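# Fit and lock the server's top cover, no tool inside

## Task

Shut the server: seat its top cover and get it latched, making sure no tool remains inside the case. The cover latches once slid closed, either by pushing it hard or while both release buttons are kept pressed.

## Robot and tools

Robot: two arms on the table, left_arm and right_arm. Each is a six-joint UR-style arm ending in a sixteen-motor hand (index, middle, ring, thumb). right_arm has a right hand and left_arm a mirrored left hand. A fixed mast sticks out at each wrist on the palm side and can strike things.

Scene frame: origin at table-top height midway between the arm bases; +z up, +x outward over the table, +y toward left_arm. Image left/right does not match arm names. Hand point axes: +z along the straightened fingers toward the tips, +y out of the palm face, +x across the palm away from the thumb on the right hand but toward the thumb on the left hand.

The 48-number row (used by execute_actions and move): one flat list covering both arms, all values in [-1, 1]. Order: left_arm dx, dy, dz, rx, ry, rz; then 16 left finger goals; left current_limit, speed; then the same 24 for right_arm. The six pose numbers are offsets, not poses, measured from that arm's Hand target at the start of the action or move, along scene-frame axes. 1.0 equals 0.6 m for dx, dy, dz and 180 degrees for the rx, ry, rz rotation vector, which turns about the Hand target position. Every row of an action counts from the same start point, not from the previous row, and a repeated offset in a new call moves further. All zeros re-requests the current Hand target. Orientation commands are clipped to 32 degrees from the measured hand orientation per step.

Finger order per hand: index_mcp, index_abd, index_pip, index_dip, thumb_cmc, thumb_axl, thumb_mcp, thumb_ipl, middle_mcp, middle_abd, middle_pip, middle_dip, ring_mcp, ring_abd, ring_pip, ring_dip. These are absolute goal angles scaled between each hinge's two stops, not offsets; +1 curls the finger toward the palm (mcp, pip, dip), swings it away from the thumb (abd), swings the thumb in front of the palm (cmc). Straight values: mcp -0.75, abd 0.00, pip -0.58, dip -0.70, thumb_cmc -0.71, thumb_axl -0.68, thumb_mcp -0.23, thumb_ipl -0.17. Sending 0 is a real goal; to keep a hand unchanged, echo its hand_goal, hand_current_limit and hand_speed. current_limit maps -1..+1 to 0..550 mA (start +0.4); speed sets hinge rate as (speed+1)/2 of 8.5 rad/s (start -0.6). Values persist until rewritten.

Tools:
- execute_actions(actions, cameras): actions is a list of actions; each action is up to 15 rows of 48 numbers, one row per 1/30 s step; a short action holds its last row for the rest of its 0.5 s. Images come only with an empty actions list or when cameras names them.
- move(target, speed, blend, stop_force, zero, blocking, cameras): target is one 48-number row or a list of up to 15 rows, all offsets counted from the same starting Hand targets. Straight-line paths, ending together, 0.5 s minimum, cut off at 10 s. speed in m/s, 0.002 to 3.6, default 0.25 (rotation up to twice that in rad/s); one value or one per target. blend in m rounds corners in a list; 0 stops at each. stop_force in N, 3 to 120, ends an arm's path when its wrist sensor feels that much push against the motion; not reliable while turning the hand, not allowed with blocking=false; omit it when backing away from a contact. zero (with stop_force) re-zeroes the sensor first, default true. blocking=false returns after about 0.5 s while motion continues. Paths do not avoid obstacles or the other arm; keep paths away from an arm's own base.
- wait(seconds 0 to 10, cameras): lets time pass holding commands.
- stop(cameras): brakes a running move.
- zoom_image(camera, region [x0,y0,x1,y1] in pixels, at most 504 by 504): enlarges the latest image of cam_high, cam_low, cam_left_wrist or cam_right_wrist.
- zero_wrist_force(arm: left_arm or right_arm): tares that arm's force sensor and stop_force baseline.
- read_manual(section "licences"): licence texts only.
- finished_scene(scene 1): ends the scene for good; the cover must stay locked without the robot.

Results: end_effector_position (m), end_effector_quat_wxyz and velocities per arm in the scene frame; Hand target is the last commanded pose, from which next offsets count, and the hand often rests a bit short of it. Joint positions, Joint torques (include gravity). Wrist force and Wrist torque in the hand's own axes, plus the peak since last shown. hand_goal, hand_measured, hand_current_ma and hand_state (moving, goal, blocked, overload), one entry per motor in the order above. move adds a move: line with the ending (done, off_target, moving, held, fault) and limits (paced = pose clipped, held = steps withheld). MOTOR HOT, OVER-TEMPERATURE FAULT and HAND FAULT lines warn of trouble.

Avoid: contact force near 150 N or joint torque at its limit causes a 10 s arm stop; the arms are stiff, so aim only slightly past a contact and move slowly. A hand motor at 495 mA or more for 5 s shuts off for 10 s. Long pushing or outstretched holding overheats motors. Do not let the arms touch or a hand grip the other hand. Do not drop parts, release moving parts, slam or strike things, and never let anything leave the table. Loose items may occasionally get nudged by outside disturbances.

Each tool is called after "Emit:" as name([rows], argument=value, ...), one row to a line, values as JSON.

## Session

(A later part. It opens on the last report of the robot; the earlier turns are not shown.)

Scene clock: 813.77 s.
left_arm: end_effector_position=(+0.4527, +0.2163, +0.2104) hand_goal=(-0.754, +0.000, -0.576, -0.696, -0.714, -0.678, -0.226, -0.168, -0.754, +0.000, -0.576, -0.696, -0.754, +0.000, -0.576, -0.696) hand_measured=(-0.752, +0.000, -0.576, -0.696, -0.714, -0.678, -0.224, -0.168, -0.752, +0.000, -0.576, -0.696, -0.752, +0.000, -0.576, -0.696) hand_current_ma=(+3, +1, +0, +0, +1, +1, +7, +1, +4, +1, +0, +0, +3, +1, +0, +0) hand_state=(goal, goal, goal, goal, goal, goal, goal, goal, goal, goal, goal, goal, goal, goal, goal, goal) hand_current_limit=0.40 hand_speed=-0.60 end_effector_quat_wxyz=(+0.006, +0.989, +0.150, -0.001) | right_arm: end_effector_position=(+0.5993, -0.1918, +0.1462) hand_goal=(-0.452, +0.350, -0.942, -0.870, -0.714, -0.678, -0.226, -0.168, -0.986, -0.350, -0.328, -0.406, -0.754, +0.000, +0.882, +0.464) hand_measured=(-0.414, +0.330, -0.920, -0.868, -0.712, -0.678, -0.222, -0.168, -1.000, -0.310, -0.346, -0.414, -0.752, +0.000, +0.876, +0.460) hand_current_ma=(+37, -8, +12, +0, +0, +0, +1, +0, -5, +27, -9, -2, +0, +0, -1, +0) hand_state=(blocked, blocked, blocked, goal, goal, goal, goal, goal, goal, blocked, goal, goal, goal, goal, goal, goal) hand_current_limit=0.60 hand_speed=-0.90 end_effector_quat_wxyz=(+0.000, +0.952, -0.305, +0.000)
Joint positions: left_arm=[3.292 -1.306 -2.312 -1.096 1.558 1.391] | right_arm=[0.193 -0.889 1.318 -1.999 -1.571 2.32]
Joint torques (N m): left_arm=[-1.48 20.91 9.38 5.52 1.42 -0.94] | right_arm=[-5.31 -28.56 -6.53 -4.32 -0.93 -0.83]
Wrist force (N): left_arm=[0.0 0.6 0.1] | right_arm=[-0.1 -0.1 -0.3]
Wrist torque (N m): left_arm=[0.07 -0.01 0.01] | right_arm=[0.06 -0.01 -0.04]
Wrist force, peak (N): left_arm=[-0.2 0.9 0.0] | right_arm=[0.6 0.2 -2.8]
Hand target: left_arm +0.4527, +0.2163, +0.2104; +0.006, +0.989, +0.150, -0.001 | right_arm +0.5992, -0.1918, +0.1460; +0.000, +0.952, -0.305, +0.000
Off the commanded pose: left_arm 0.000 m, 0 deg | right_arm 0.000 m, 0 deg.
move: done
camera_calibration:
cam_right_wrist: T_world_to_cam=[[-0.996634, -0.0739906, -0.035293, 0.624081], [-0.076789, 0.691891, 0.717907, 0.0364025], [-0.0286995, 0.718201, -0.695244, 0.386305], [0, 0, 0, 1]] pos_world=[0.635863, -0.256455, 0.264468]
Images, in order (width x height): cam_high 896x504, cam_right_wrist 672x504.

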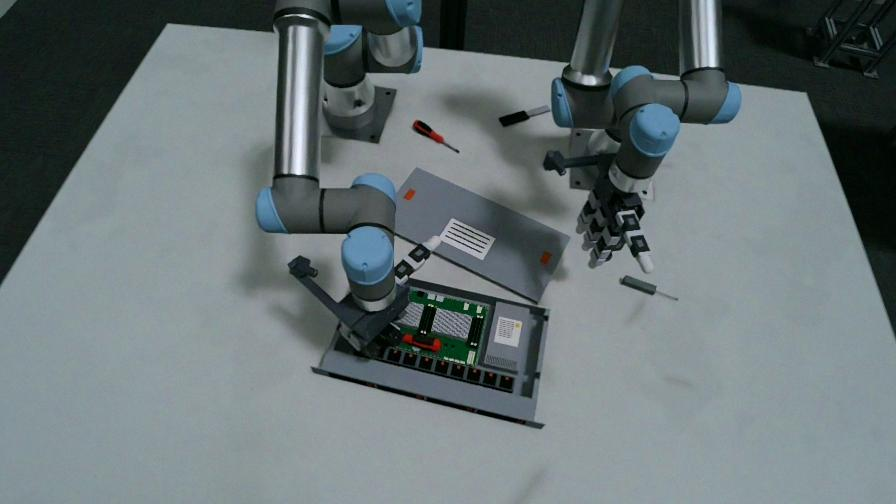

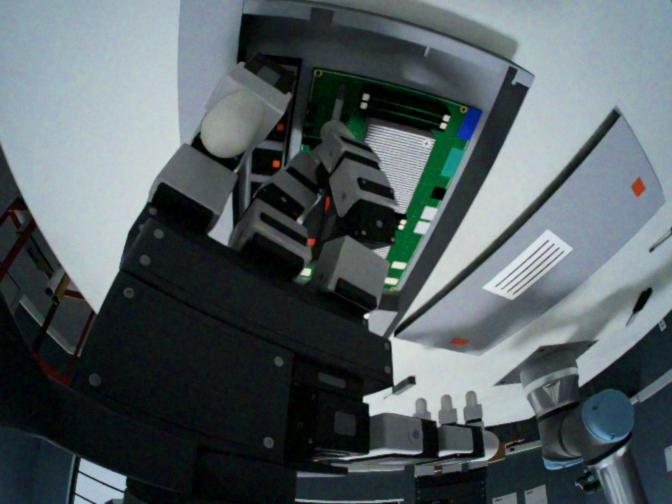

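Emit:
move([
  [0,0,0, 0,0,0, -0.754,0,-0.576,-0.696,-0.714,-0.678,-0.226,-0.168,-0.754,0,-0.576,-0.696,-0.754,0,-0.576,-0.696,0.4,-0.6, 0,0,0.0,0,0,0,-0.452,0.0,-0.942,-0.870,-0.714,-0.678,-0.226,-0.168,-0.986,0,-0.328,-0.406,-0.754,0,0.883,0.464,0.4,-0.6],
  [0,0,0, 0,0,0, -0.754,0,-0.576,-0.696,-0.714,-0.678,-0.226,-0.168,-0.754,0,-0.576,-0.696,-0.754,0,-0.576,-0.696,0.4,-0.6, 0.0,0.00,0.0733,0,0,0,-0.452,0,-0.942,-0.870,-0.714,-0.678,-0.226,-0.168,-0.986,0,-0.328,-0.406,-0.754,0,0.883,0.464,0.4,-0.6],
  [0,0,0, 0,0,0, -0.754,0,-0.576,-0.696,-0.714,-0.678,-0.226,-0.168,-0.754,0,-0.576,-0.696,-0.754,0,-0.576,-0.696,0.4,-0.6, 0.0348,0.2035,0.0733,0,0,0.159,-0.754,0,0.883,0.464,-0.714,-0.678,-0.226,-0.168,-0.754,0,-0.576,-0.696,-0.754,0,0.883,0.464,0.4,-0.3],
], speed=0.15, cameras=["cam_right_wrist", "cam_high"])

Emit:
zoom_image(camera="cam_right_wrist", region=[240, 0, 480, 200])

Emit:
zoom_image(camera="cam_high", region=[340, 270, 480, 380])

Scene clock: 884.70 s.
left_arm: end_effector_position=(+0.4527, +0.2163, +0.2104) hand_goal=(-0.754, +0.000, -0.576, -0.696, -0.714, -0.678, -0.226, -0.168, -0.754, +0.000, -0.576, -0.696, -0.754, +0.000, -0.576, -0.696) hand_measured=(-0.752, +0.000, -0.576, -0.696, -0.714, -0.678, -0.224, -0.168, -0.752, +0.000, -0.576, -0.696, -0.752, +0.000, -0.576, -0.696) hand_current_ma=(+3, +1, +0, +0, +1, +1, +7, +1, +4, +1, +0, +0, +3, +1, +0, +0) hand_state=(goal, goal, goal, goal, goal, goal, goal, goal, goal, goal, goal, goal, goal, goal, goal, goal) hand_current_limit=0.40 hand_speed=-0.60 end_effector_quat_wxyz=(+0.006, +0.989, +0.150, -0.001) | right_arm: end_effector_position=(+0.6201, -0.0697, +0.1900) hand_goal=(-0.754, +0.000, +0.882, +0.464, -0.714, -0.678, -0.226, -0.168, -0.754, +0.000, -0.576, -0.696, -0.754, +0.000, +0.882, +0.464) hand_measured=(-0.752, +0.004, +0.874, +0.462, -0.712, -0.678, -0.222, -0.168, -0.756, -0.002, -0.572, -0.694, -0.754, +0.000, +0.876, +0.460) hand_current_ma=(+0, +0, -2, +0, +0, +0, +1, +0, +0, +0, +0, +0, +0, +0, -1, +0) hand_state=(goal, goal, goal, goal, goal, goal, goal, goal, goal, goal, goal, goal, goal, goal, goal, goal) hand_current_limit=0.40 hand_speed=-0.30 end_effector_quat_wxyz=(+0.000, +0.998, -0.060, +0.000)
Joint positions: left_arm=[3.292 -1.306 -2.312 -1.096 1.558 1.391] | right_arm=[0.39 -0.816 1.071 -1.825 -1.571 2.018]
Joint torques (N m): left_arm=[-1.85 21.16 8.96 5.44 1.46 -0.79] | right_arm=[-0.47 -65.84 -7.92 -4.5 -0.86 -0.93]
Wrist force (N): left_arm=[-0.2 0.4 -0.2] | right_arm=[-0.2 0.5 -0.1]
Wrist torque (N m): left_arm=[0.07 0.01 0.00] | right_arm=[0.12 0.03 0.09]
Wrist force, peak (N): left_arm=[-0.2 0.9 0.3] | right_arm=[3.9 3.8 -0.5]
Hand target: left_arm +0.4527, +0.2163, +0.2104; +0.006, +0.989, +0.150, -0.001 | right_arm +0.6201, -0.0697, +0.1900; +0.000, +0.998, -0.060, +0.000
Off the commanded pose: left_arm 0.000 m, 0 deg | right_arm 0.000 m, 0 deg.
move: done
camera_calibration:
cam_right_wrist: T_world_to_cam=[[-0.839431, -0.542346, -0.0348789, 0.525251], [-0.398581, 0.570745, 0.717903, 0.113221], [-0.369445, 0.616532, -0.695269, 0.533793], [0, 0, 0, 1]] pos_world=[0.683247, -0.108853, 0.308169]
Images, in order (width x height): cam_high 896x504, cam_right_wrist 672x504.

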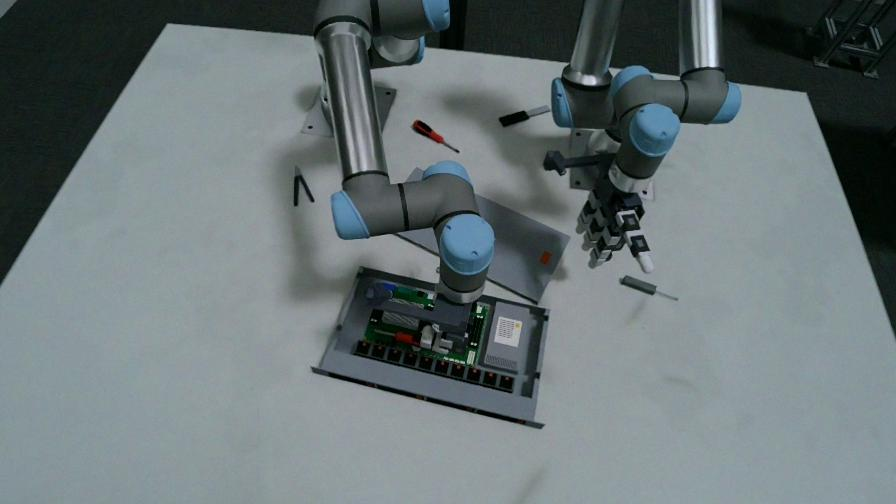

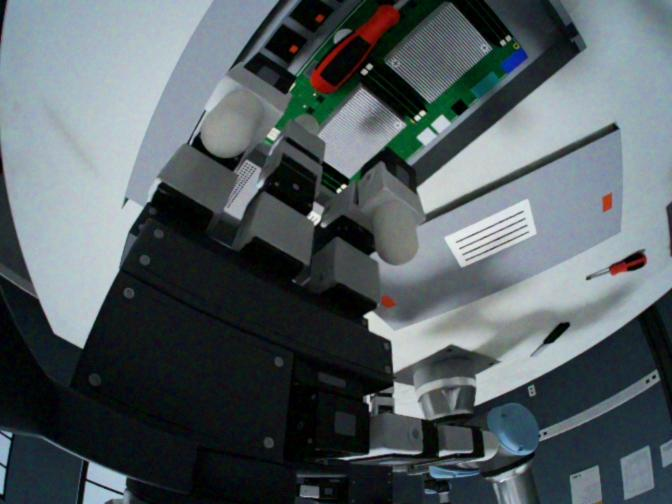

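Scaled by 2.100 from the camera's 672x504 image, which has a finer 960x720 frame.

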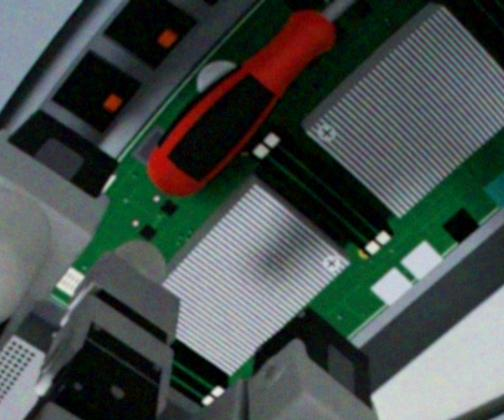

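Scaled by 3.600 from the camera's 896x504 image, which has a finer 1280x720 frame.

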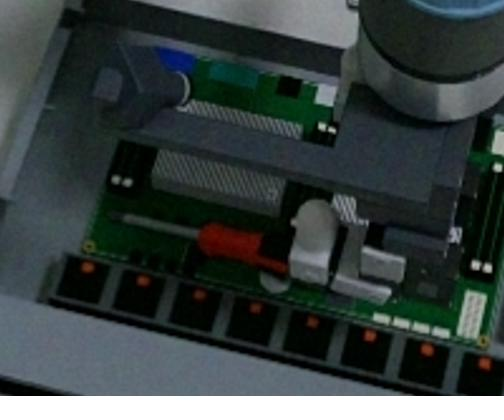

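Emit:
move(target=[0,0,0, 0,0,0, -0.754,0,-0.576,-0.696,-0.714,-0.678,-0.226,-0.168,-0.754,0,-0.576,-0.696,-0.754,0,-0.576,-0.696,0.4,-0.6, 0,0,-0.0883,0,0,0,-0.754,0,0.883,0.464,-0.714,-0.678,-0.226,-0.168,-0.754,0,-0.576,-0.696,-0.754,0,0.883,0.464,0.4,-0.3], speed=0.06, stop_force=5)

Emit:
move(target=[0,0,0, 0,0,0, -0.754,0,-0.576,-0.696,-0.714,-0.678,-0.226,-0.168,-0.754,0,-0.576,-0.696,-0.754,0,-0.576,-0.696,0.4,-0.6, -0.0078,-0.073,0,0,0,0,-0.754,0,0.883,0.464,-0.714,-0.678,-0.226,-0.168,-0.754,0,-0.576,-0.696,-0.754,0,0.883,0.464,0.4,-0.3], speed=0.04, stop_force=8, cameras=["cam_right_wrist", "cam_high"])

Emit:
zoom_image(camera="cam_right_wrist", region=[240, 0, 480, 200])

Emit:
zoom_image(camera="cam_high", region=[340, 270, 480, 380])

Scene clock: 904.07 s.
left_arm: end_effector_position=(+0.4527, +0.2163, +0.2104) hand_goal=(-0.754, +0.000, -0.576, -0.696, -0.714, -0.678, -0.226, -0.168, -0.754, +0.000, -0.576, -0.696, -0.754, +0.000, -0.576, -0.696) hand_measured=(-0.752, +0.000, -0.576, -0.696, -0.714, -0.678, -0.224, -0.168, -0.752, +0.000, -0.576, -0.696, -0.752, +0.000, -0.576, -0.696) hand_current_ma=(+3, +1, +0, +0, +1, +1, +7, +1, +4, +1, +0, +0, +3, +1, +0, +0) hand_state=(goal, goal, goal, goal, goal, goal, goal, goal, goal, goal, goal, goal, goal, goal, goal, goal) hand_current_limit=0.40 hand_speed=-0.60 end_effector_quat_wxyz=(+0.006, +0.989, +0.150, -0.001) | right_arm: end_effector_position=(+0.6201, -0.0697, +0.1370) hand_goal=(-0.754, +0.000, +0.882, +0.464, -0.714, -0.678, -0.226, -0.168, -0.754, +0.000, -0.576, -0.696, -0.754, +0.000, +0.882, +0.464) hand_measured=(-0.752, +0.004, +0.874, +0.462, -0.712, -0.678, -0.222, -0.168, -0.754, -0.002, -0.574, -0.694, -0.754, +0.000, +0.876, +0.460) hand_current_ma=(+0, +0, -2, +0, +0, +0, +1, +0, +0, +0, +0, +0, +0, +0, -1, +0) hand_state=(goal, goal, goal, goal, goal, goal, goal, goal, goal, goal, goal, goal, goal, goal, goal, goal) hand_current_limit=0.40 hand_speed=-0.30 end_effector_quat_wxyz=(+0.000, +0.998, -0.060, +0.000)
Joint positions: left_arm=[3.292 -1.306 -2.312 -1.096 1.558 1.391] | right_arm=[0.39 -0.774 1.137 -1.933 -1.571 2.018]
Joint torques (N m): left_arm=[-1.54 21.58 9.7 5.41 1.48 -0.86] | right_arm=[3.63 -66.72 -39.33 -1.11 0.24 -0.03]
Wrist force (N): left_arm=[-0.1 0.5 0.2] | right_arm=[-0.4 0.6 -0.1]
Wrist torque (N m): left_arm=[0.05 -0.01 0.00] | right_arm=[0.13 0.05 0.08]
Wrist force, peak (N): left_arm=[-0.1 1.0 0.2] | right_arm=[-0.3 0.9 -2.7]
Hand target: left_arm +0.4527, +0.2163, +0.2104; +0.006, +0.989, +0.150, -0.001 | right_arm +0.6201, -0.0697, +0.1370; +0.000, +0.998, -0.060, +0.000
Off the commanded pose: left_arm 0.000 m, 0 deg | right_arm 0.000 m, 0 deg.
move: done

Scene clock: 906.23 s.
left_arm: end_effector_position=(+0.4527, +0.2163, +0.2104) hand_goal=(-0.754, +0.000, -0.576, -0.696, -0.714, -0.678, -0.226, -0.168, -0.754, +0.000, -0.576, -0.696, -0.754, +0.000, -0.576, -0.696) hand_measured=(-0.752, +0.000, -0.576, -0.696, -0.714, -0.678, -0.224, -0.168, -0.752, +0.000, -0.576, -0.696, -0.752, +0.000, -0.576, -0.696) hand_current_ma=(+3, +1, +0, +0, +1, +1, +7, +1, +4, +1, +0, +0, +3, +1, +0, +0) hand_state=(goal, goal, goal, goal, goal, goal, goal, goal, goal, goal, goal, goal, goal, goal, goal, goal) hand_current_limit=0.40 hand_speed=-0.60 end_effector_quat_wxyz=(+0.006, +0.989, +0.150, -0.001) | right_arm: end_effector_position=(+0.6154, -0.1135, +0.1370) hand_goal=(-0.754, +0.000, +0.882, +0.464, -0.714, -0.678, -0.226, -0.168, -0.754, +0.000, -0.576, -0.696, -0.754, +0.000, +0.882, +0.464) hand_measured=(-0.754, +0.004, +0.874, +0.462, -0.714, -0.678, -0.222, -0.168, -0.760, -0.002, -0.578, -0.696, -0.754, +0.000, +0.876, +0.460) hand_current_ma=(+0, +0, -2, +0, +0, +0, +1, +0, -1, +0, +0, +0, +0, +0, -1, +0) hand_state=(goal, goal, goal, goal, goal, goal, goal, goal, goal, goal, goal, goal, goal, goal, goal, goal) hand_current_limit=0.40 hand_speed=-0.30 end_effector_quat_wxyz=(+0.000, +0.998, -0.060, +0.000)
Joint positions: left_arm=[3.292 -1.306 -2.312 -1.096 1.558 1.391] | right_arm=[0.336 -0.831 1.241 -1.98 -1.571 1.965]
Joint torques (N m): left_arm=[-1.72 20.85 9.76 5.29 1.47 -0.83] | right_arm=[4.47 -30.92 -38.19 -0.41 0.96 0.89]
Wrist force (N): left_arm=[-0.1 0.8 0.1] | right_arm=[-0.4 0.4 -0.5]
Wrist torque (N m): left_arm=[0.09 0.00 0.00] | right_arm=[0.19 0.02 0.09]
Wrist force, peak (N): left_arm=[-0.1 0.8 0.1] | right_arm=[-0.9 -1.4 -0.4]
Hand target: left_arm +0.4527, +0.2163, +0.2104; +0.006, +0.989, +0.150, -0.001 | right_arm +0.6154, -0.1135, +0.1370; +0.000, +0.998, -0.060, +0.000
Off the commanded pose: left_arm 0.000 m, 0 deg | right_arm 0.000 m, 0 deg.
move: done
camera_calibration:
cam_right_wrist: T_world_to_cam=[[-0.839411, -0.542379, -0.0348412, 0.495675], [-0.398601, 0.57078, 0.717863, 0.174424], [-0.369467, 0.61647, -0.695312, 0.522229], [0, 0, 0, 1]] pos_world=[0.678547, -0.152653, 0.255169]
Images, in order (width x height): cam_high 896x504, cam_right_wrist 672x504.

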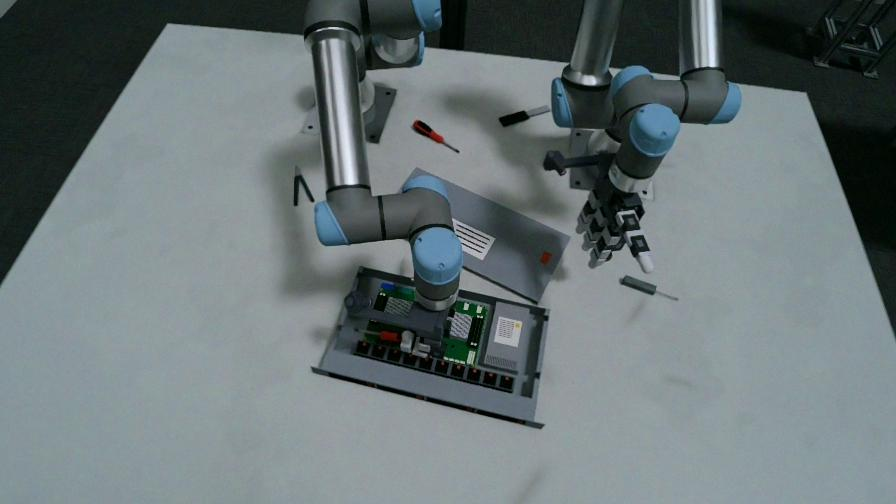

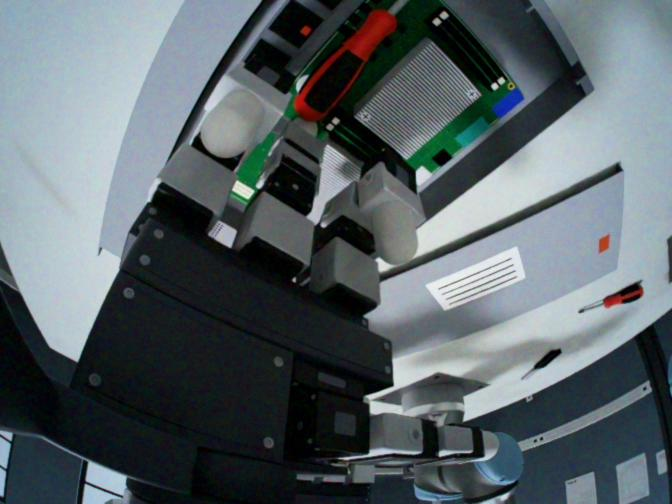

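Scaled by 2.100 from the camera's 672x504 image, which has a finer 960x720 frame.

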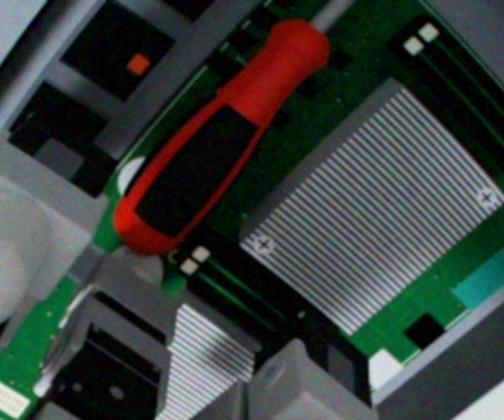

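Scaled by 3.600 from the camera's 896x504 image, which has a finer 1280x720 frame.

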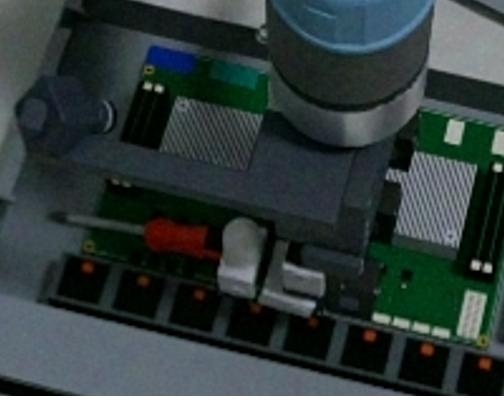

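Emit:
move(target=[0,0,0, 0,0,0, -0.754,0,-0.576,-0.696,-0.714,-0.678,-0.226,-0.168,-0.754,0,-0.576,-0.696,-0.754,0,-0.576,-0.696,0.4,-0.6, -0.002,-0.034,0,0,0,0,-0.754,0,0.883,0.464,-0.714,-0.678,-0.226,-0.168,-0.754,0,-0.576,-0.696,-0.754,0,0.883,0.464,0.4,-0.3], speed=0.04, stop_force=8)

Emit:
move([
  [0,0,0, 0,0,0, -0.754,0,-0.576,-0.696,-0.714,-0.678,-0.226,-0.168,-0.754,0,-0.576,-0.696,-0.754,0,-0.576,-0.696,0.4,-0.6, 0,0.006,0,0,0,0,-0.754,0,0.883,0.464,-0.714,-0.678,-0.226,-0.168,-0.754,0,-0.576,-0.696,-0.754,0,0.883,0.464,0.4,-0.3],
  [0,0,0, 0,0,0, -0.754,0,-0.576,-0.696,-0.714,-0.678,-0.226,-0.168,-0.754,0,-0.576,-0.696,-0.754,0,-0.576,-0.696,0.4,-0.6, 0,0.006,0.09,0,0,0,-0.754,0,0.883,0.464,-0.714,-0.678,-0.226,-0.168,-0.754,0,-0.576,-0.696,-0.754,0,0.883,0.464,0.4,-0.3],
  [0,0,0, 0,0,0, -0.754,0,-0.576,-0.696,-0.714,-0.678,-0.226,-0.168,-0.754,0,-0.576,-0.696,-0.754,0,-0.576,-0.696,0.4,-0.6, 0,-0.2,0.09,0,0,0,-0.754,0,0.883,0.464,-0.714,-0.678,-0.226,-0.168,-0.754,0,-0.576,-0.696,-0.754,0,0.883,0.464,0.4,-0.3],
], speed=0.12, cameras=["cam_right_wrist", "cam_high"])

Emit:
zoom_image(camera="cam_right_wrist", region=[240, 0, 480, 200])

Emit:
zoom_image(camera="cam_high", region=[320, 270, 460, 380])

Scene clock: 931.93 s.
left_arm: end_effector_position=(+0.4527, +0.2163, +0.2104) hand_goal=(-0.754, +0.000, -0.576, -0.696, -0.714, -0.678, -0.226, -0.168, -0.754, +0.000, -0.576, -0.696, -0.754, +0.000, -0.576, -0.696) hand_measured=(-0.752, +0.000, -0.576, -0.696, -0.714, -0.678, -0.224, -0.168, -0.752, +0.000, -0.576, -0.696, -0.752, +0.000, -0.576, -0.696) hand_current_ma=(+3, +1, +0, +0, +1, +1, +7, +1, +4, +1, +0, +0, +3, +1, +0, +0) hand_state=(goal, goal, goal, goal, goal, goal, goal, goal, goal, goal, goal, goal, goal, goal, goal, goal) hand_current_limit=0.40 hand_speed=-0.60 end_effector_quat_wxyz=(+0.006, +0.989, +0.150, -0.001) | right_arm: end_effector_position=(+0.6142, -0.1339, +0.1370) hand_goal=(-0.754, +0.000, +0.882, +0.464, -0.714, -0.678, -0.226, -0.168, -0.754, +0.000, -0.576, -0.696, -0.754, +0.000, +0.882, +0.464) hand_measured=(-0.754, +0.004, +0.874, +0.462, -0.714, -0.678, -0.222, -0.168, -0.760, -0.002, -0.580, -0.696, -0.754, +0.000, +0.876, +0.460) hand_current_ma=(+0, +0, -2, +0, +0, +0, +1, +0, -2, +0, +0, +0, +0, +0, -1, +0) hand_state=(goal, goal, goal, goal, goal, goal, goal, goal, goal, goal, goal, goal, goal, goal, goal, goal) hand_current_limit=0.40 hand_speed=-0.30 end_effector_quat_wxyz=(+0.000, +0.998, -0.060, +0.000)
Joint positions: left_arm=[3.292 -1.306 -2.312 -1.096 1.558 1.391] | right_arm=[0.31 -0.854 1.281 -1.998 -1.571 1.939]
Joint torques (N m): left_arm=[-1.61 21.03 9.77 5.19 1.42 -0.92] | right_arm=[4.58 -29.94 -37.56 -0.25 -1.28 0.63]
Wrist force (N): left_arm=[-0.1 0.5 0.3] | right_arm=[-0.3 0.0 -0.3]
Wrist torque (N m): left_arm=[0.03 0.01 0.01] | right_arm=[0.10 -0.01 0.09]
Wrist force, peak (N): left_arm=[-0.4 0.8 -0.1] | right_arm=[-0.5 -1.3 -0.3]
Hand target: left_arm +0.4527, +0.2163, +0.2104; +0.006, +0.989, +0.150, -0.001 | right_arm +0.6142, -0.1339, +0.1370; +0.000, +0.998, -0.060, +0.000
Off the commanded pose: left_arm 0.000 m, 0 deg | right_arm 0.000 m, 0 deg.
move: done

Scene clock: 934.60 s.
left_arm: end_effector_position=(+0.4527, +0.2163, +0.2104) hand_goal=(-0.754, +0.000, -0.576, -0.696, -0.714, -0.678, -0.226, -0.168, -0.754, +0.000, -0.576, -0.696, -0.754, +0.000, -0.576, -0.696) hand_measured=(-0.752, +0.000, -0.576, -0.696, -0.714, -0.678, -0.224, -0.168, -0.752, +0.000, -0.576, -0.696, -0.752, +0.000, -0.576, -0.696) hand_current_ma=(+3, +1, +0, +0, +1, +1, +7, +1, +4, +1, +0, +0, +3, +1, +0, +0) hand_state=(goal, goal, goal, goal, goal, goal, goal, goal, goal, goal, goal, goal, goal, goal, goal, goal) hand_current_limit=0.40 hand_speed=-0.60 end_effector_quat_wxyz=(+0.006, +0.989, +0.150, -0.001) | right_arm: end_effector_position=(+0.6142, -0.2539, +0.1911) hand_goal=(-0.754, +0.000, +0.882, +0.464, -0.714, -0.678, -0.226, -0.168, -0.754, +0.000, -0.576, -0.696, -0.754, +0.000, +0.882, +0.464) hand_measured=(-0.754, +0.004, +0.874, +0.462, -0.714, -0.678, -0.222, -0.168, -0.754, -0.002, -0.578, -0.696, -0.754, +0.000, +0.876, +0.462) hand_current_ma=(+0, +0, -2, +0, +0, +0, +1, +0, +0, +0, +0, +0, +0, +0, -1, +0) hand_state=(goal, goal, goal, goal, goal, goal, goal, goal, goal, goal, goal, goal, goal, goal, goal, goal) hand_current_limit=0.40 hand_speed=-0.30 end_effector_quat_wxyz=(+0.000, +0.998, -0.060, +0.000)
Joint positions: left_arm=[3.292 -1.306 -2.312 -1.096 1.558 1.391] | right_arm=[0.145 -0.999 1.379 -1.951 -1.571 1.773]
Joint torques (N m): left_arm=[-1.22 20.91 9.53 5.1 1.41 -0.9] | right_arm=[4.75 -26.57 -38.21 -0.33 0.79 0.77]
Wrist force (N): left_arm=[-0.4 0.6 0.1] | right_arm=[-0.2 0.3 0.0]
Wrist torque (N m): left_arm=[0.06 0.04 -0.01] | right_arm=[0.10 -0.01 0.05]
Wrist force, peak (N): left_arm=[-0.2 0.9 -0.1] | right_arm=[-2.0 -3.4 -1.0]
Hand target: left_arm +0.4527, +0.2163, +0.2104; +0.006, +0.989, +0.150, -0.001 | right_arm +0.6142, -0.2539, +0.1910; +0.000, +0.998, -0.060, +0.000
Off the commanded pose: left_arm 0.000 m, 0 deg | right_arm 0.000 m, 0 deg.
move: done
camera_calibration:
cam_right_wrist: T_world_to_cam=[[-0.839425, -0.542345, -0.03504, 0.420403], [-0.398756, 0.57081, 0.717753, 0.215283], [-0.369269, 0.616472, -0.695416, 0.645885], [0, 0, 0, 1]] pos_world=[0.677247, -0.293053, 0.30937]
Images, in order (width x height): cam_high 896x504, cam_right_wrist 672x504.

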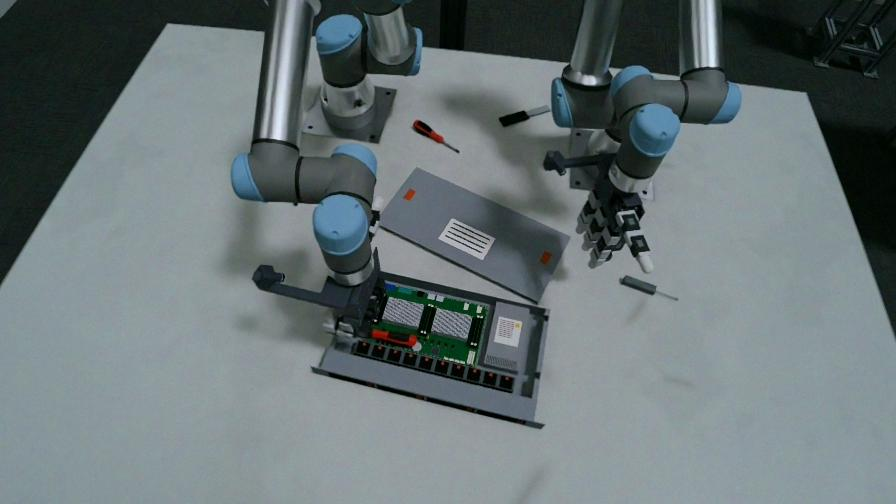

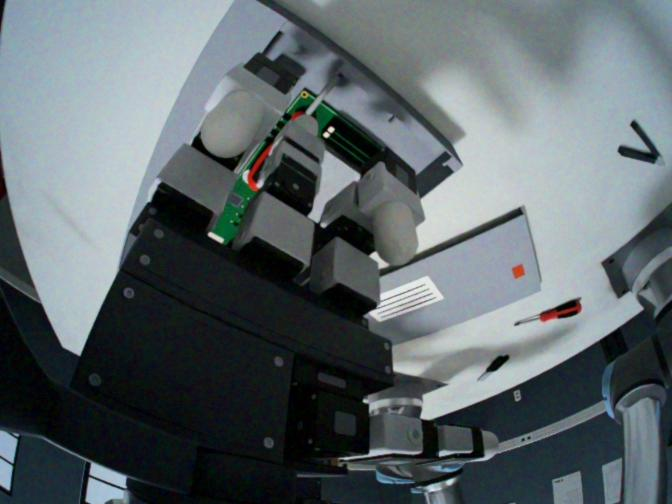

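Scaled by 2.100 from the camera's 672x504 image, which has a finer 960x720 frame.

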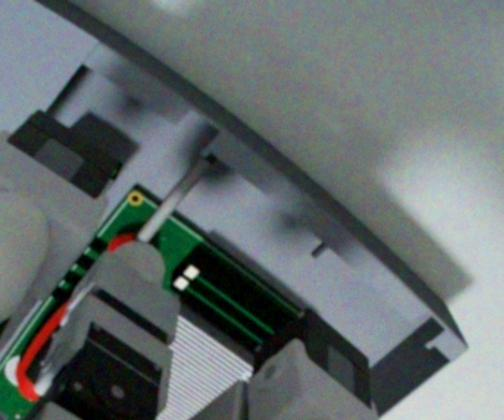

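Scaled by 3.600 from the camera's 896x504 image, which has a finer 1280x720 frame.

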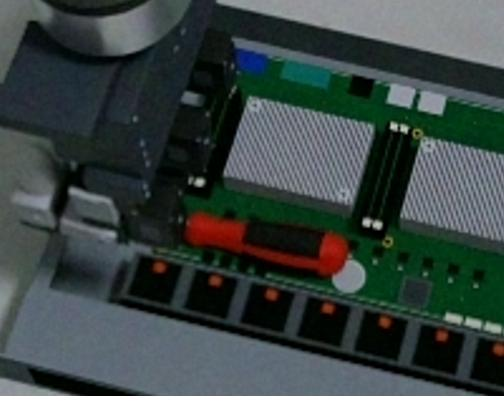

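Emit:
move(target=[0,0,0, 0,0,0, -0.754,0,-0.576,-0.696,-0.714,-0.678,-0.226,-0.168,-0.754,0,-0.576,-0.696,-0.754,0,-0.576,-0.696,0.4,-0.6, -0.0167,-0.022,0.0,0,0,-0.1078,-0.452,0.078,-0.942,-0.870,-0.714,-0.678,-0.226,-0.168,-0.986,-0.078,-0.328,-0.406,-0.754,0,0.883,0.464,0.4,-0.3], speed=0.12)

Emit:
move(target=[0,0,0, 0,0,0, -0.754,0,-0.576,-0.696,-0.714,-0.678,-0.226,-0.168,-0.754,0,-0.576,-0.696,-0.754,0,-0.576,-0.696,0.4,-0.6, 0,0,-0.065,0,0,0,-0.452,0.078,-0.942,-0.870,-0.714,-0.678,-0.226,-0.168,-0.986,-0.078,-0.328,-0.406,-0.754,0,0.883,0.464,0.4,-0.3], speed=0.05, stop_force=5, cameras=["cam_right_wrist"])

Emit:
zoom_image(camera="cam_right_wrist", region=[240, 0, 480, 200])

Scene clock: 958.10 s.
left_arm: end_effector_position=(+0.4527, +0.2163, +0.2104) hand_goal=(-0.754, +0.000, -0.576, -0.696, -0.714, -0.678, -0.226, -0.168, -0.754, +0.000, -0.576, -0.696, -0.754, +0.000, -0.576, -0.696) hand_measured=(-0.752, +0.000, -0.576, -0.696, -0.714, -0.678, -0.224, -0.168, -0.752, +0.000, -0.576, -0.696, -0.752, +0.000, -0.576, -0.696) hand_current_ma=(+3, +1, +0, +0, +1, +1, +7, +1, +4, +1, +0, +0, +3, +1, +0, +0) hand_state=(goal, goal, goal, goal, goal, goal, goal, goal, goal, goal, goal, goal, goal, goal, goal, goal) hand_current_limit=0.40 hand_speed=-0.60 end_effector_quat_wxyz=(+0.006, +0.989, +0.150, -0.001) | right_arm: end_effector_position=(+0.6043, -0.2671, +0.1910) hand_goal=(-0.452, +0.078, -0.942, -0.870, -0.714, -0.678, -0.226, -0.168, -0.986, -0.078, -0.328, -0.406, -0.754, +0.000, +0.882, +0.464) hand_measured=(-0.458, +0.074, -0.938, -0.868, -0.714, -0.678, -0.222, -0.168, -0.978, -0.074, -0.330, -0.410, -0.754, +0.000, +0.876, +0.462) hand_current_ma=(-1, +0, +1, +0, +0, +0, +1, +0, +2, +0, +0, +0, +0, +0, -1, +0) hand_state=(goal, goal, goal, goal, goal, goal, goal, goal, goal, goal, goal, goal, goal, goal, goal, goal) hand_current_limit=0.40 hand_speed=-0.30 end_effector_quat_wxyz=(+0.000, +0.974, -0.228, +0.000)
Joint positions: left_arm=[3.292 -1.306 -2.312 -1.096 1.558 1.391] | right_arm=[0.102 -0.981 1.35 -1.939 -1.571 2.069]
Joint torques (N m): left_arm=[-1.33 21.15 10.26 5 1.44 -0.92] | right_arm=[3.77 -35.1 -25.71 -1.24 -0.06 0.89]
Wrist force (N): left_arm=[-0.3 0.6 0.4] | right_arm=[-0.2 0.4 0.2]
Wrist torque (N m): left_arm=[0.05 0.04 -0.01] | right_arm=[0.08 -0.01 -0.09]
Wrist force, peak (N): left_arm=[-0.2 0.7 0.6] | right_arm=[0.1 1.5 0.3]
Hand target: left_arm +0.4527, +0.2163, +0.2104; +0.006, +0.989, +0.150, -0.001 | right_arm +0.6042, -0.2671, +0.1910; +0.000, +0.974, -0.228, +0.000
Off the commanded pose: left_arm 0.000 m, 0 deg | right_arm 0.000 m, 0 deg.
move: done

Scene clock: 960.00 s.
left_arm: end_effector_position=(+0.4527, +0.2163, +0.2104) hand_goal=(-0.754, +0.000, -0.576, -0.696, -0.714, -0.678, -0.226, -0.168, -0.754, +0.000, -0.576, -0.696, -0.754, +0.000, -0.576, -0.696) hand_measured=(-0.752, +0.000, -0.576, -0.696, -0.714, -0.678, -0.224, -0.168, -0.752, +0.000, -0.576, -0.696, -0.752, +0.000, -0.576, -0.696) hand_current_ma=(+3, +1, +0, +0, +1, +1, +7, +1, +4, +1, +0, +0, +3, +1, +0, +0) hand_state=(goal, goal, goal, goal, goal, goal, goal, goal, goal, goal, goal, goal, goal, goal, goal, goal) hand_current_limit=0.40 hand_speed=-0.60 end_effector_quat_wxyz=(+0.006, +0.989, +0.150, -0.001) | right_arm: end_effector_position=(+0.6042, -0.2671, +0.1520) hand_goal=(-0.452, +0.078, -0.942, -0.870, -0.714, -0.678, -0.226, -0.168, -0.986, -0.078, -0.328, -0.406, -0.754, +0.000, +0.882, +0.464) hand_measured=(-0.458, +0.074, -0.938, -0.868, -0.714, -0.678, -0.222, -0.168, -0.978, -0.074, -0.330, -0.410, -0.754, +0.000, +0.876, +0.462) hand_current_ma=(-1, +0, +1, +0, +0, +0, +1, +0, +2, +0, +0, +0, +0, +0, -1, +0) hand_state=(goal, goal, goal, goal, goal, goal, goal, goal, goal, goal, goal, goal, goal, goal, goal, goal) hand_current_limit=0.40 hand_speed=-0.30 end_effector_quat_wxyz=(+0.000, +0.974, -0.228, +0.000)
Joint positions: left_arm=[3.292 -1.306 -2.312 -1.096 1.558 1.391] | right_arm=[0.102 -0.944 1.396 -2.023 -1.571 2.069]
Joint torques (N m): left_arm=[-1 20.85 9.32 5 1.29 -0.83] | right_arm=[4.57 -61.03 -38.19 -0.43 -1.03 0.32]
Wrist force (N): left_arm=[-0.2 0.3 0.1] | right_arm=[0.0 0.2 -0.2]
Wrist torque (N m): left_arm=[0.04 0.01 0.00] | right_arm=[0.10 -0.03 -0.07]
Wrist force, peak (N): left_arm=[-0.4 0.7 0.2] | right_arm=[-0.1 0.1 -0.9]
Hand target: left_arm +0.4527, +0.2163, +0.2104; +0.006, +0.989, +0.150, -0.001 | right_arm +0.6042, -0.2671, +0.1520; +0.000, +0.974, -0.228, +0.000
Off the commanded pose: left_arm 0.000 m, 0 deg | right_arm 0.000 m, 0 deg.
move: done
camera_calibration:
cam_right_wrist: T_world_to_cam=[[-0.971942, -0.232621, -0.0348888, 0.566251], [-0.186309, 0.67077, 0.717883, 0.145287], [-0.143592, 0.704241, -0.695289, 0.510166], [0, 0, 0, 1]] pos_world=[0.650686, -0.325012, 0.270169]
Images, in order (width x height): cam_right_wrist 672x504.

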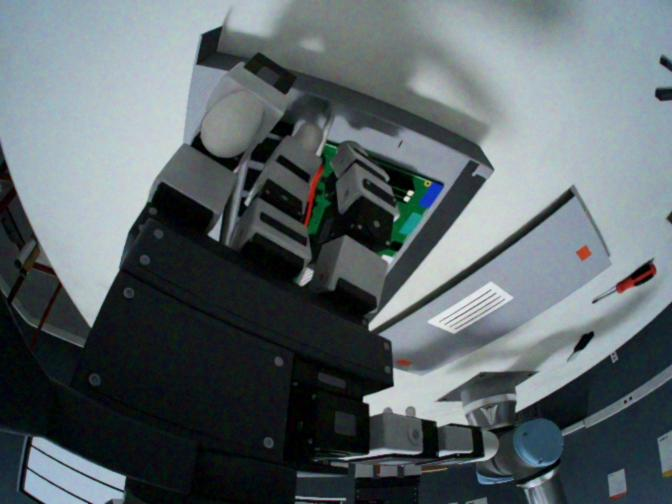

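Scaled by 2.100 from the camera's 672x504 image, which has a finer 960x720 frame.

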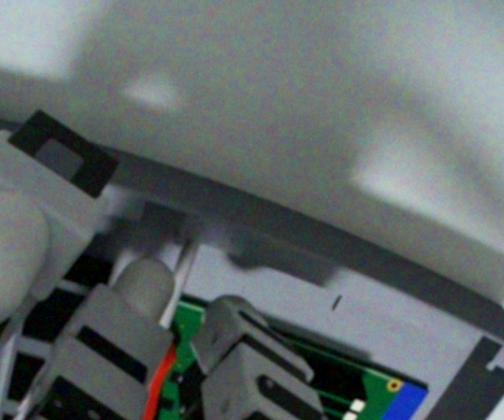

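Emit:
move(target=[0,0,0, 0,0,0, -0.754,0,-0.576,-0.696,-0.714,-0.678,-0.226,-0.168,-0.754,0,-0.576,-0.696,-0.754,0,-0.576,-0.696,0.4,-0.6, 0,0,-0.0433,0,0,0,-0.452,0.078,-0.942,-0.870,-0.714,-0.678,-0.226,-0.168,-0.986,-0.078,-0.328,-0.406,-0.754,0,0.883,0.464,0.4,-0.3], speed=0.03, stop_force=5, cameras=["cam_right_wrist"])

Emit:
zoom_image(camera="cam_right_wrist", region=[240, 0, 480, 200])

Scene clock: 982.10 s.
left_arm: end_effector_position=(+0.4527, +0.2163, +0.2104) hand_goal=(-0.754, +0.000, -0.576, -0.696, -0.714, -0.678, -0.226, -0.168, -0.754, +0.000, -0.576, -0.696, -0.754, +0.000, -0.576, -0.696) hand_measured=(-0.752, +0.000, -0.576, -0.696, -0.714, -0.678, -0.224, -0.168, -0.752, +0.000, -0.576, -0.696, -0.752, +0.000, -0.576, -0.696) hand_current_ma=(+3, +1, +0, +0, +1, +1, +7, +1, +4, +1, +0, +0, +3, +1, +0, +0) hand_state=(goal, goal, goal, goal, goal, goal, goal, goal, goal, goal, goal, goal, goal, goal, goal, goal) hand_current_limit=0.40 hand_speed=-0.60 end_effector_quat_wxyz=(+0.006, +0.989, +0.150, -0.001) | right_arm: end_effector_position=(+0.6042, -0.2671, +0.1266) hand_goal=(-0.452, +0.078, -0.942, -0.870, -0.714, -0.678, -0.226, -0.168, -0.986, -0.078, -0.328, -0.406, -0.754, +0.000, +0.882, +0.464) hand_measured=(-0.458, +0.074, -0.938, -0.868, -0.714, -0.678, -0.222, -0.168, -0.982, -0.076, -0.318, -0.400, -0.756, +0.000, +0.876, +0.462) hand_current_ma=(-1, +0, +0, +0, +0, +0, +1, +0, +0, +0, +2, +1, +0, +0, -1, +0) hand_state=(goal, goal, goal, goal, goal, goal, goal, goal, goal, goal, goal, goal, goal, goal, goal, goal) hand_current_limit=0.40 hand_speed=-0.30 end_effector_quat_wxyz=(+0.000, +0.974, -0.228, +0.000)
Joint positions: left_arm=[3.292 -1.306 -2.312 -1.096 1.558 1.391] | right_arm=[0.102 -0.916 1.421 -2.075 -1.571 2.069]
Joint torques (N m): left_arm=[-0.58 21.4 9.77 4.82 1.37 -0.86] | right_arm=[3.35 -61.03 -37.09 -3.44 -0.54 -0.64]
Wrist force (N): left_arm=[-0.1 0.4 0.2] | right_arm=[-0.2 0.9 -1.2]
Wrist torque (N m): left_arm=[0.05 0.01 0.01] | right_arm=[0.21 0.02 -0.06]
Wrist force, peak (N): left_arm=[-0.3 0.8 0.3] | right_arm=[0.3 0.0 -7.9]
Hand target: left_arm +0.4527, +0.2163, +0.2104; +0.006, +0.989, +0.150, -0.001 | right_arm +0.6042, -0.2671, +0.1266; +0.000, +0.974, -0.228, +0.000 (not the last commanded pose)
Off the commanded pose: left_arm 0.000 m, 0 deg | right_arm 0.001 m, 0 deg.
move: contact (right_arm)
camera_calibration:
cam_right_wrist: T_world_to_cam=[[-0.971923, -0.232688, -0.0349613, 0.565348], [-0.186407, 0.670747, 0.717879, 0.163579], [-0.143592, 0.70424, -0.695289, 0.492505], [0, 0, 0, 1]] pos_world=[0.650687, -0.325012, 0.244769]
Images, in order (width x height): cam_right_wrist 672x504.

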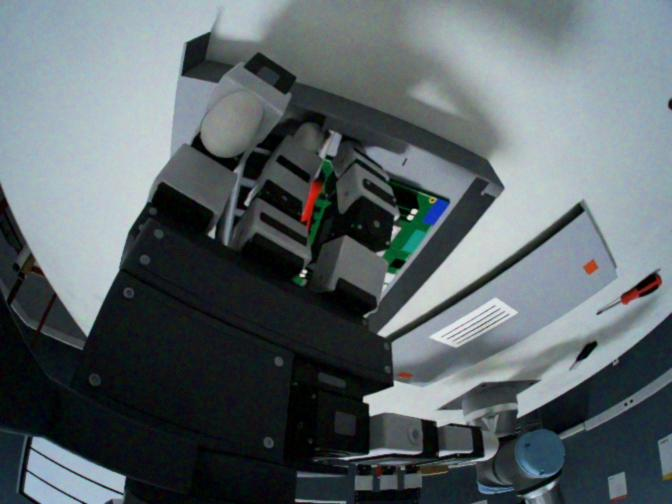

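Scaled by 2.100 from the camera's 672x504 image, which has a finer 960x720 frame.

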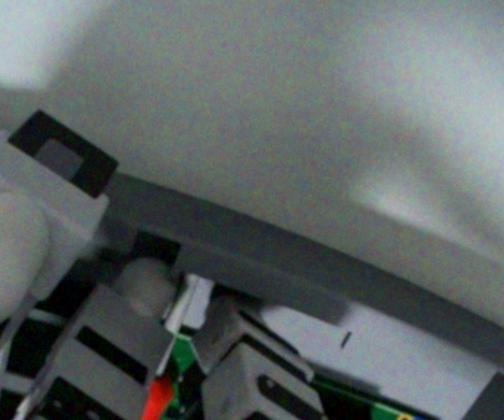

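Emit:
move(target=[0,0,0, 0,0,0, -0.754,0,-0.576,-0.696,-0.714,-0.678,-0.226,-0.168,-0.754,0,-0.576,-0.696,-0.754,0,-0.576,-0.696,0.4,-0.6, 0,0,0.0005,0,0,0,-0.452,0.3,-0.942,-0.870,-0.714,-0.678,-0.226,-0.168,-0.986,-0.3,-0.328,-0.406,-0.754,0,0.883,0.464,0.4,-0.85], speed=0.05, cameras=["cam_right_wrist"])

Emit:
zoom_image(camera="cam_right_wrist", region=[240, 0, 480, 200])

Scene clock: 993.67 s.
left_arm: end_effector_position=(+0.4527, +0.2163, +0.2104) hand_goal=(-0.754, +0.000, -0.576, -0.696, -0.714, -0.678, -0.226, -0.168, -0.754, +0.000, -0.576, -0.696, -0.754, +0.000, -0.576, -0.696) hand_measured=(-0.752, +0.000, -0.576, -0.696, -0.714, -0.678, -0.224, -0.168, -0.752, +0.000, -0.576, -0.696, -0.752, +0.000, -0.576, -0.696) hand_current_ma=(+3, +1, +0, +0, +1, +1, +7, +1, +4, +1, +0, +0, +3, +1, +0, +0) hand_state=(goal, goal, goal, goal, goal, goal, goal, goal, goal, goal, goal, goal, goal, goal, goal, goal) hand_current_limit=0.40 hand_speed=-0.60 end_effector_quat_wxyz=(+0.006, +0.989, +0.150, -0.001) | right_arm: end_effector_position=(+0.6042, -0.2671, +0.1269) hand_goal=(-0.452, +0.300, -0.942, -0.870, -0.714, -0.678, -0.226, -0.168, -0.986, -0.300, -0.328, -0.406, -0.754, +0.000, +0.882, +0.464) hand_measured=(-0.452, +0.140, -0.942, -0.870, -0.714, -0.678, -0.222, -0.168, -0.982, -0.122, -0.320, -0.402, -0.756, +0.000, +0.876, +0.462) hand_current_ma=(+0, -336, +0, +0, +0, +0, +1, +0, +1, +385, +2, +1, +0, +0, -1, +0) hand_state=(goal, blocked, goal, goal, goal, goal, goal, goal, goal, blocked, goal, goal, goal, goal, goal, goal) hand_current_limit=0.40 hand_speed=-0.85 end_effector_quat_wxyz=(+0.000, +0.974, -0.228, +0.000)
Joint positions: left_arm=[3.292 -1.306 -2.312 -1.096 1.558 1.391] | right_arm=[0.102 -0.916 1.42 -2.075 -1.571 2.069]
Joint torques (N m): left_arm=[-1.28 21.39 10.27 4.91 1.45 -0.83] | right_arm=[4.04 -61.28 -36.92 -0.36 -0.51 -0.66]
Wrist force (N): left_arm=[-0.1 0.2 0.3] | right_arm=[0.0 0.6 0.2]
Wrist torque (N m): left_arm=[0.00 0.01 0.02] | right_arm=[0.05 0.01 -0.06]
Wrist force, peak (N): left_arm=[-0.5 0.8 0.1] | right_arm=[1.2 0.4 -1.4]
Hand target: left_arm +0.4527, +0.2163, +0.2104; +0.006, +0.989, +0.150, -0.001 | right_arm +0.6042, -0.2671, +0.1269; +0.000, +0.974, -0.228, +0.000
Off the commanded pose: left_arm 0.000 m, 0 deg | right_arm 0.000 m, 0 deg.
move: done
camera_calibration:
cam_right_wrist: T_world_to_cam=[[-0.971923, -0.232688, -0.0349613, 0.565359], [-0.186407, 0.670747, 0.717879, 0.163364], [-0.143592, 0.70424, -0.695289, 0.492714], [0, 0, 0, 1]] pos_world=[0.650687, -0.325012, 0.245069]
Images, in order (width x height): cam_right_wrist 672x504.

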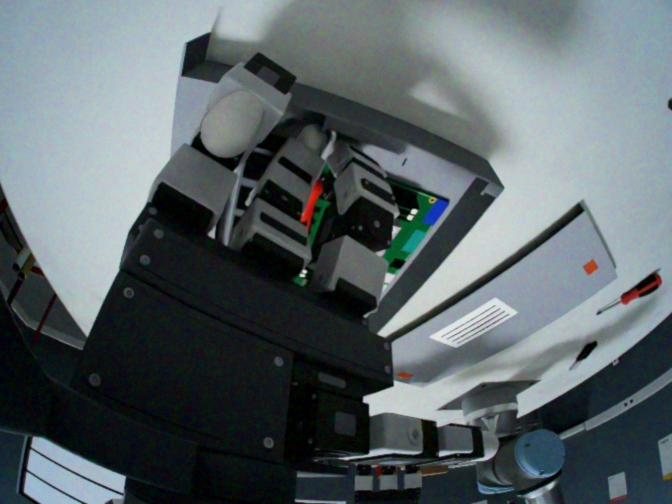

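Scaled by 2.100 from the camera's 672x504 image, which has a finer 960x720 frame.

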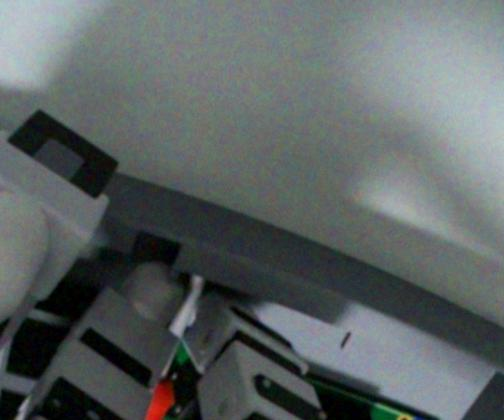

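Emit:
move(target=[0,0,0, 0,0,0, -0.754,0,-0.576,-0.696,-0.714,-0.678,-0.226,-0.168,-0.754,0,-0.576,-0.696,-0.754,0,-0.576,-0.696,0.4,-0.6, 0,0,0.05,0,0,0,-0.452,0.3,-0.942,-0.870,-0.714,-0.678,-0.226,-0.168,-0.986,-0.3,-0.328,-0.406,-0.754,0,0.883,0.464,0.6,-0.85], speed=0.03, cameras=["cam_right_wrist","cam_high"])

Emit:
zoom_image(camera="cam_right_wrist", region=[240, 0, 480, 200])

Emit:
zoom_image(camera="cam_high", region=[320, 270, 460, 380])

Scene clock: 1003.63 s.
left_arm: end_effector_position=(+0.4527, +0.2163, +0.2104) hand_goal=(-0.754, +0.000, -0.576, -0.696, -0.714, -0.678, -0.226, -0.168, -0.754, +0.000, -0.576, -0.696, -0.754, +0.000, -0.576, -0.696) hand_measured=(-0.752, +0.000, -0.576, -0.696, -0.714, -0.678, -0.224, -0.168, -0.752, +0.000, -0.576, -0.696, -0.752, +0.000, -0.576, -0.696) hand_current_ma=(+3, +1, +0, +0, +1, +1, +7, +1, +4, +1, +0, +0, +3, +1, +0, +0) hand_state=(goal, goal, goal, goal, goal, goal, goal, goal, goal, goal, goal, goal, goal, goal, goal, goal) hand_current_limit=0.40 hand_speed=-0.60 end_effector_quat_wxyz=(+0.006, +0.989, +0.150, -0.001) | right_arm: end_effector_position=(+0.6043, -0.2671, +0.1572) hand_goal=(-0.452, +0.300, -0.942, -0.870, -0.714, -0.678, -0.226, -0.168, -0.986, -0.300, -0.328, -0.406, -0.754, +0.000, +0.882, +0.464) hand_measured=(-0.450, +0.140, -0.944, -0.870, -0.714, -0.678, -0.222, -0.168, -0.988, -0.132, -0.326, -0.404, -0.756, +0.000, +0.876, +0.462) hand_current_ma=(+0, -336, +0, +0, +0, +0, +1, +0, +0, +366, +0, +0, +0, +0, -1, +0) hand_state=(goal, blocked, goal, goal, goal, goal, goal, goal, goal, blocked, goal, goal, goal, goal, goal, goal) hand_current_limit=0.60 hand_speed=-0.85 end_effector_quat_wxyz=(+0.000, +0.974, -0.228, +0.000)
Joint positions: left_arm=[3.292 -1.306 -2.312 -1.096 1.558 1.391] | right_arm=[0.102 -0.949 1.39 -2.012 -1.571 2.069]
Joint torques (N m): left_arm=[-1.5 21.01 10.03 4.68 1.38 -0.8] | right_arm=[3.9 -34.78 -17.96 -4.33 -0.64 -0.81]
Wrist force (N): left_arm=[0.0 0.6 0.2] | right_arm=[-0.1 0.4 0.1]
Wrist torque (N m): left_arm=[0.05 -0.01 0.01] | right_arm=[0.11 -0.01 -0.06]
Wrist force, peak (N): left_arm=[-0.1 1.0 -0.2] | right_arm=[0.1 1.1 0.5]
Hand target: left_arm +0.4527, +0.2163, +0.2104; +0.006, +0.989, +0.150, -0.001 | right_arm +0.6042, -0.2671, +0.1569; +0.000, +0.974, -0.228, +0.000
Off the commanded pose: left_arm 0.000 m, 0 deg | right_arm 0.000 m, 0 deg.
move: done
camera_calibration:
cam_right_wrist: T_world_to_cam=[[-0.971914, -0.232682, -0.0352362, 0.566591], [-0.186602, 0.670729, 0.717846, 0.141689], [-0.143396, 0.70426, -0.69531, 0.513749], [0, 0, 0, 1]] pos_world=[0.650787, -0.325012, 0.275469]
Images, in order (width x height): cam_high 896x504, cam_right_wrist 672x504.

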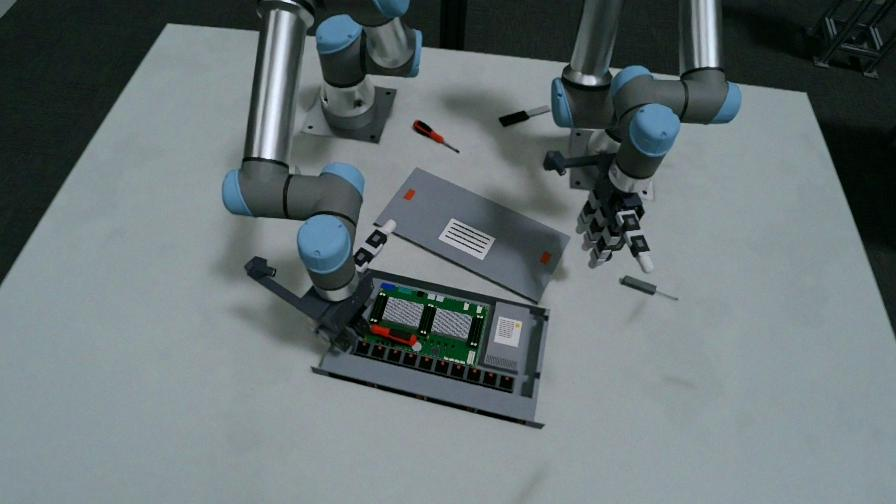

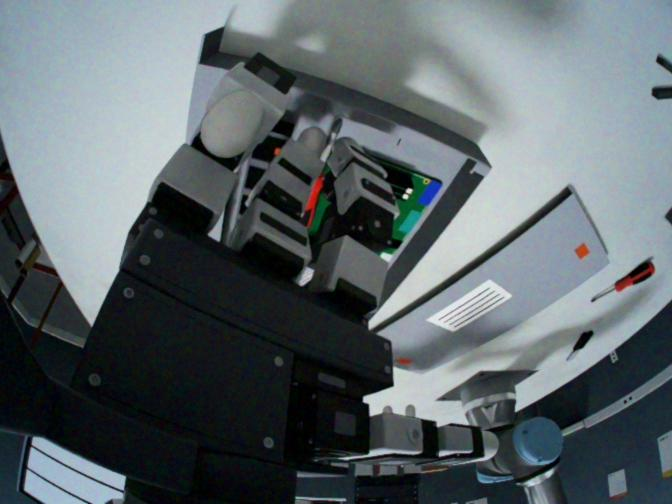

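Scaled by 2.100 from the camera's 672x504 image, which has a finer 960x720 frame.

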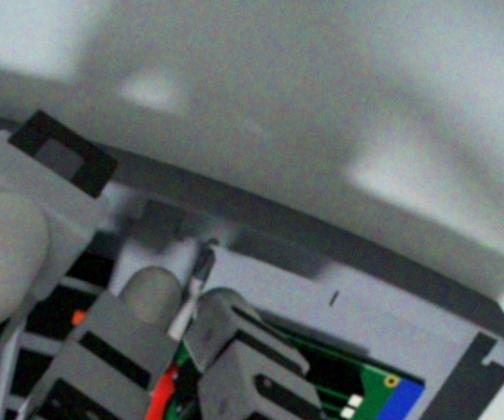

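Scaled by 3.600 from the camera's 896x504 image, which has a finer 1280x720 frame.

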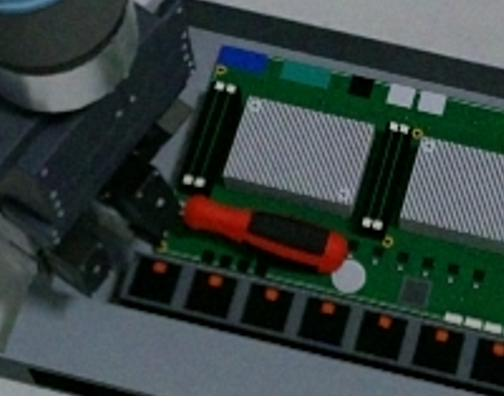

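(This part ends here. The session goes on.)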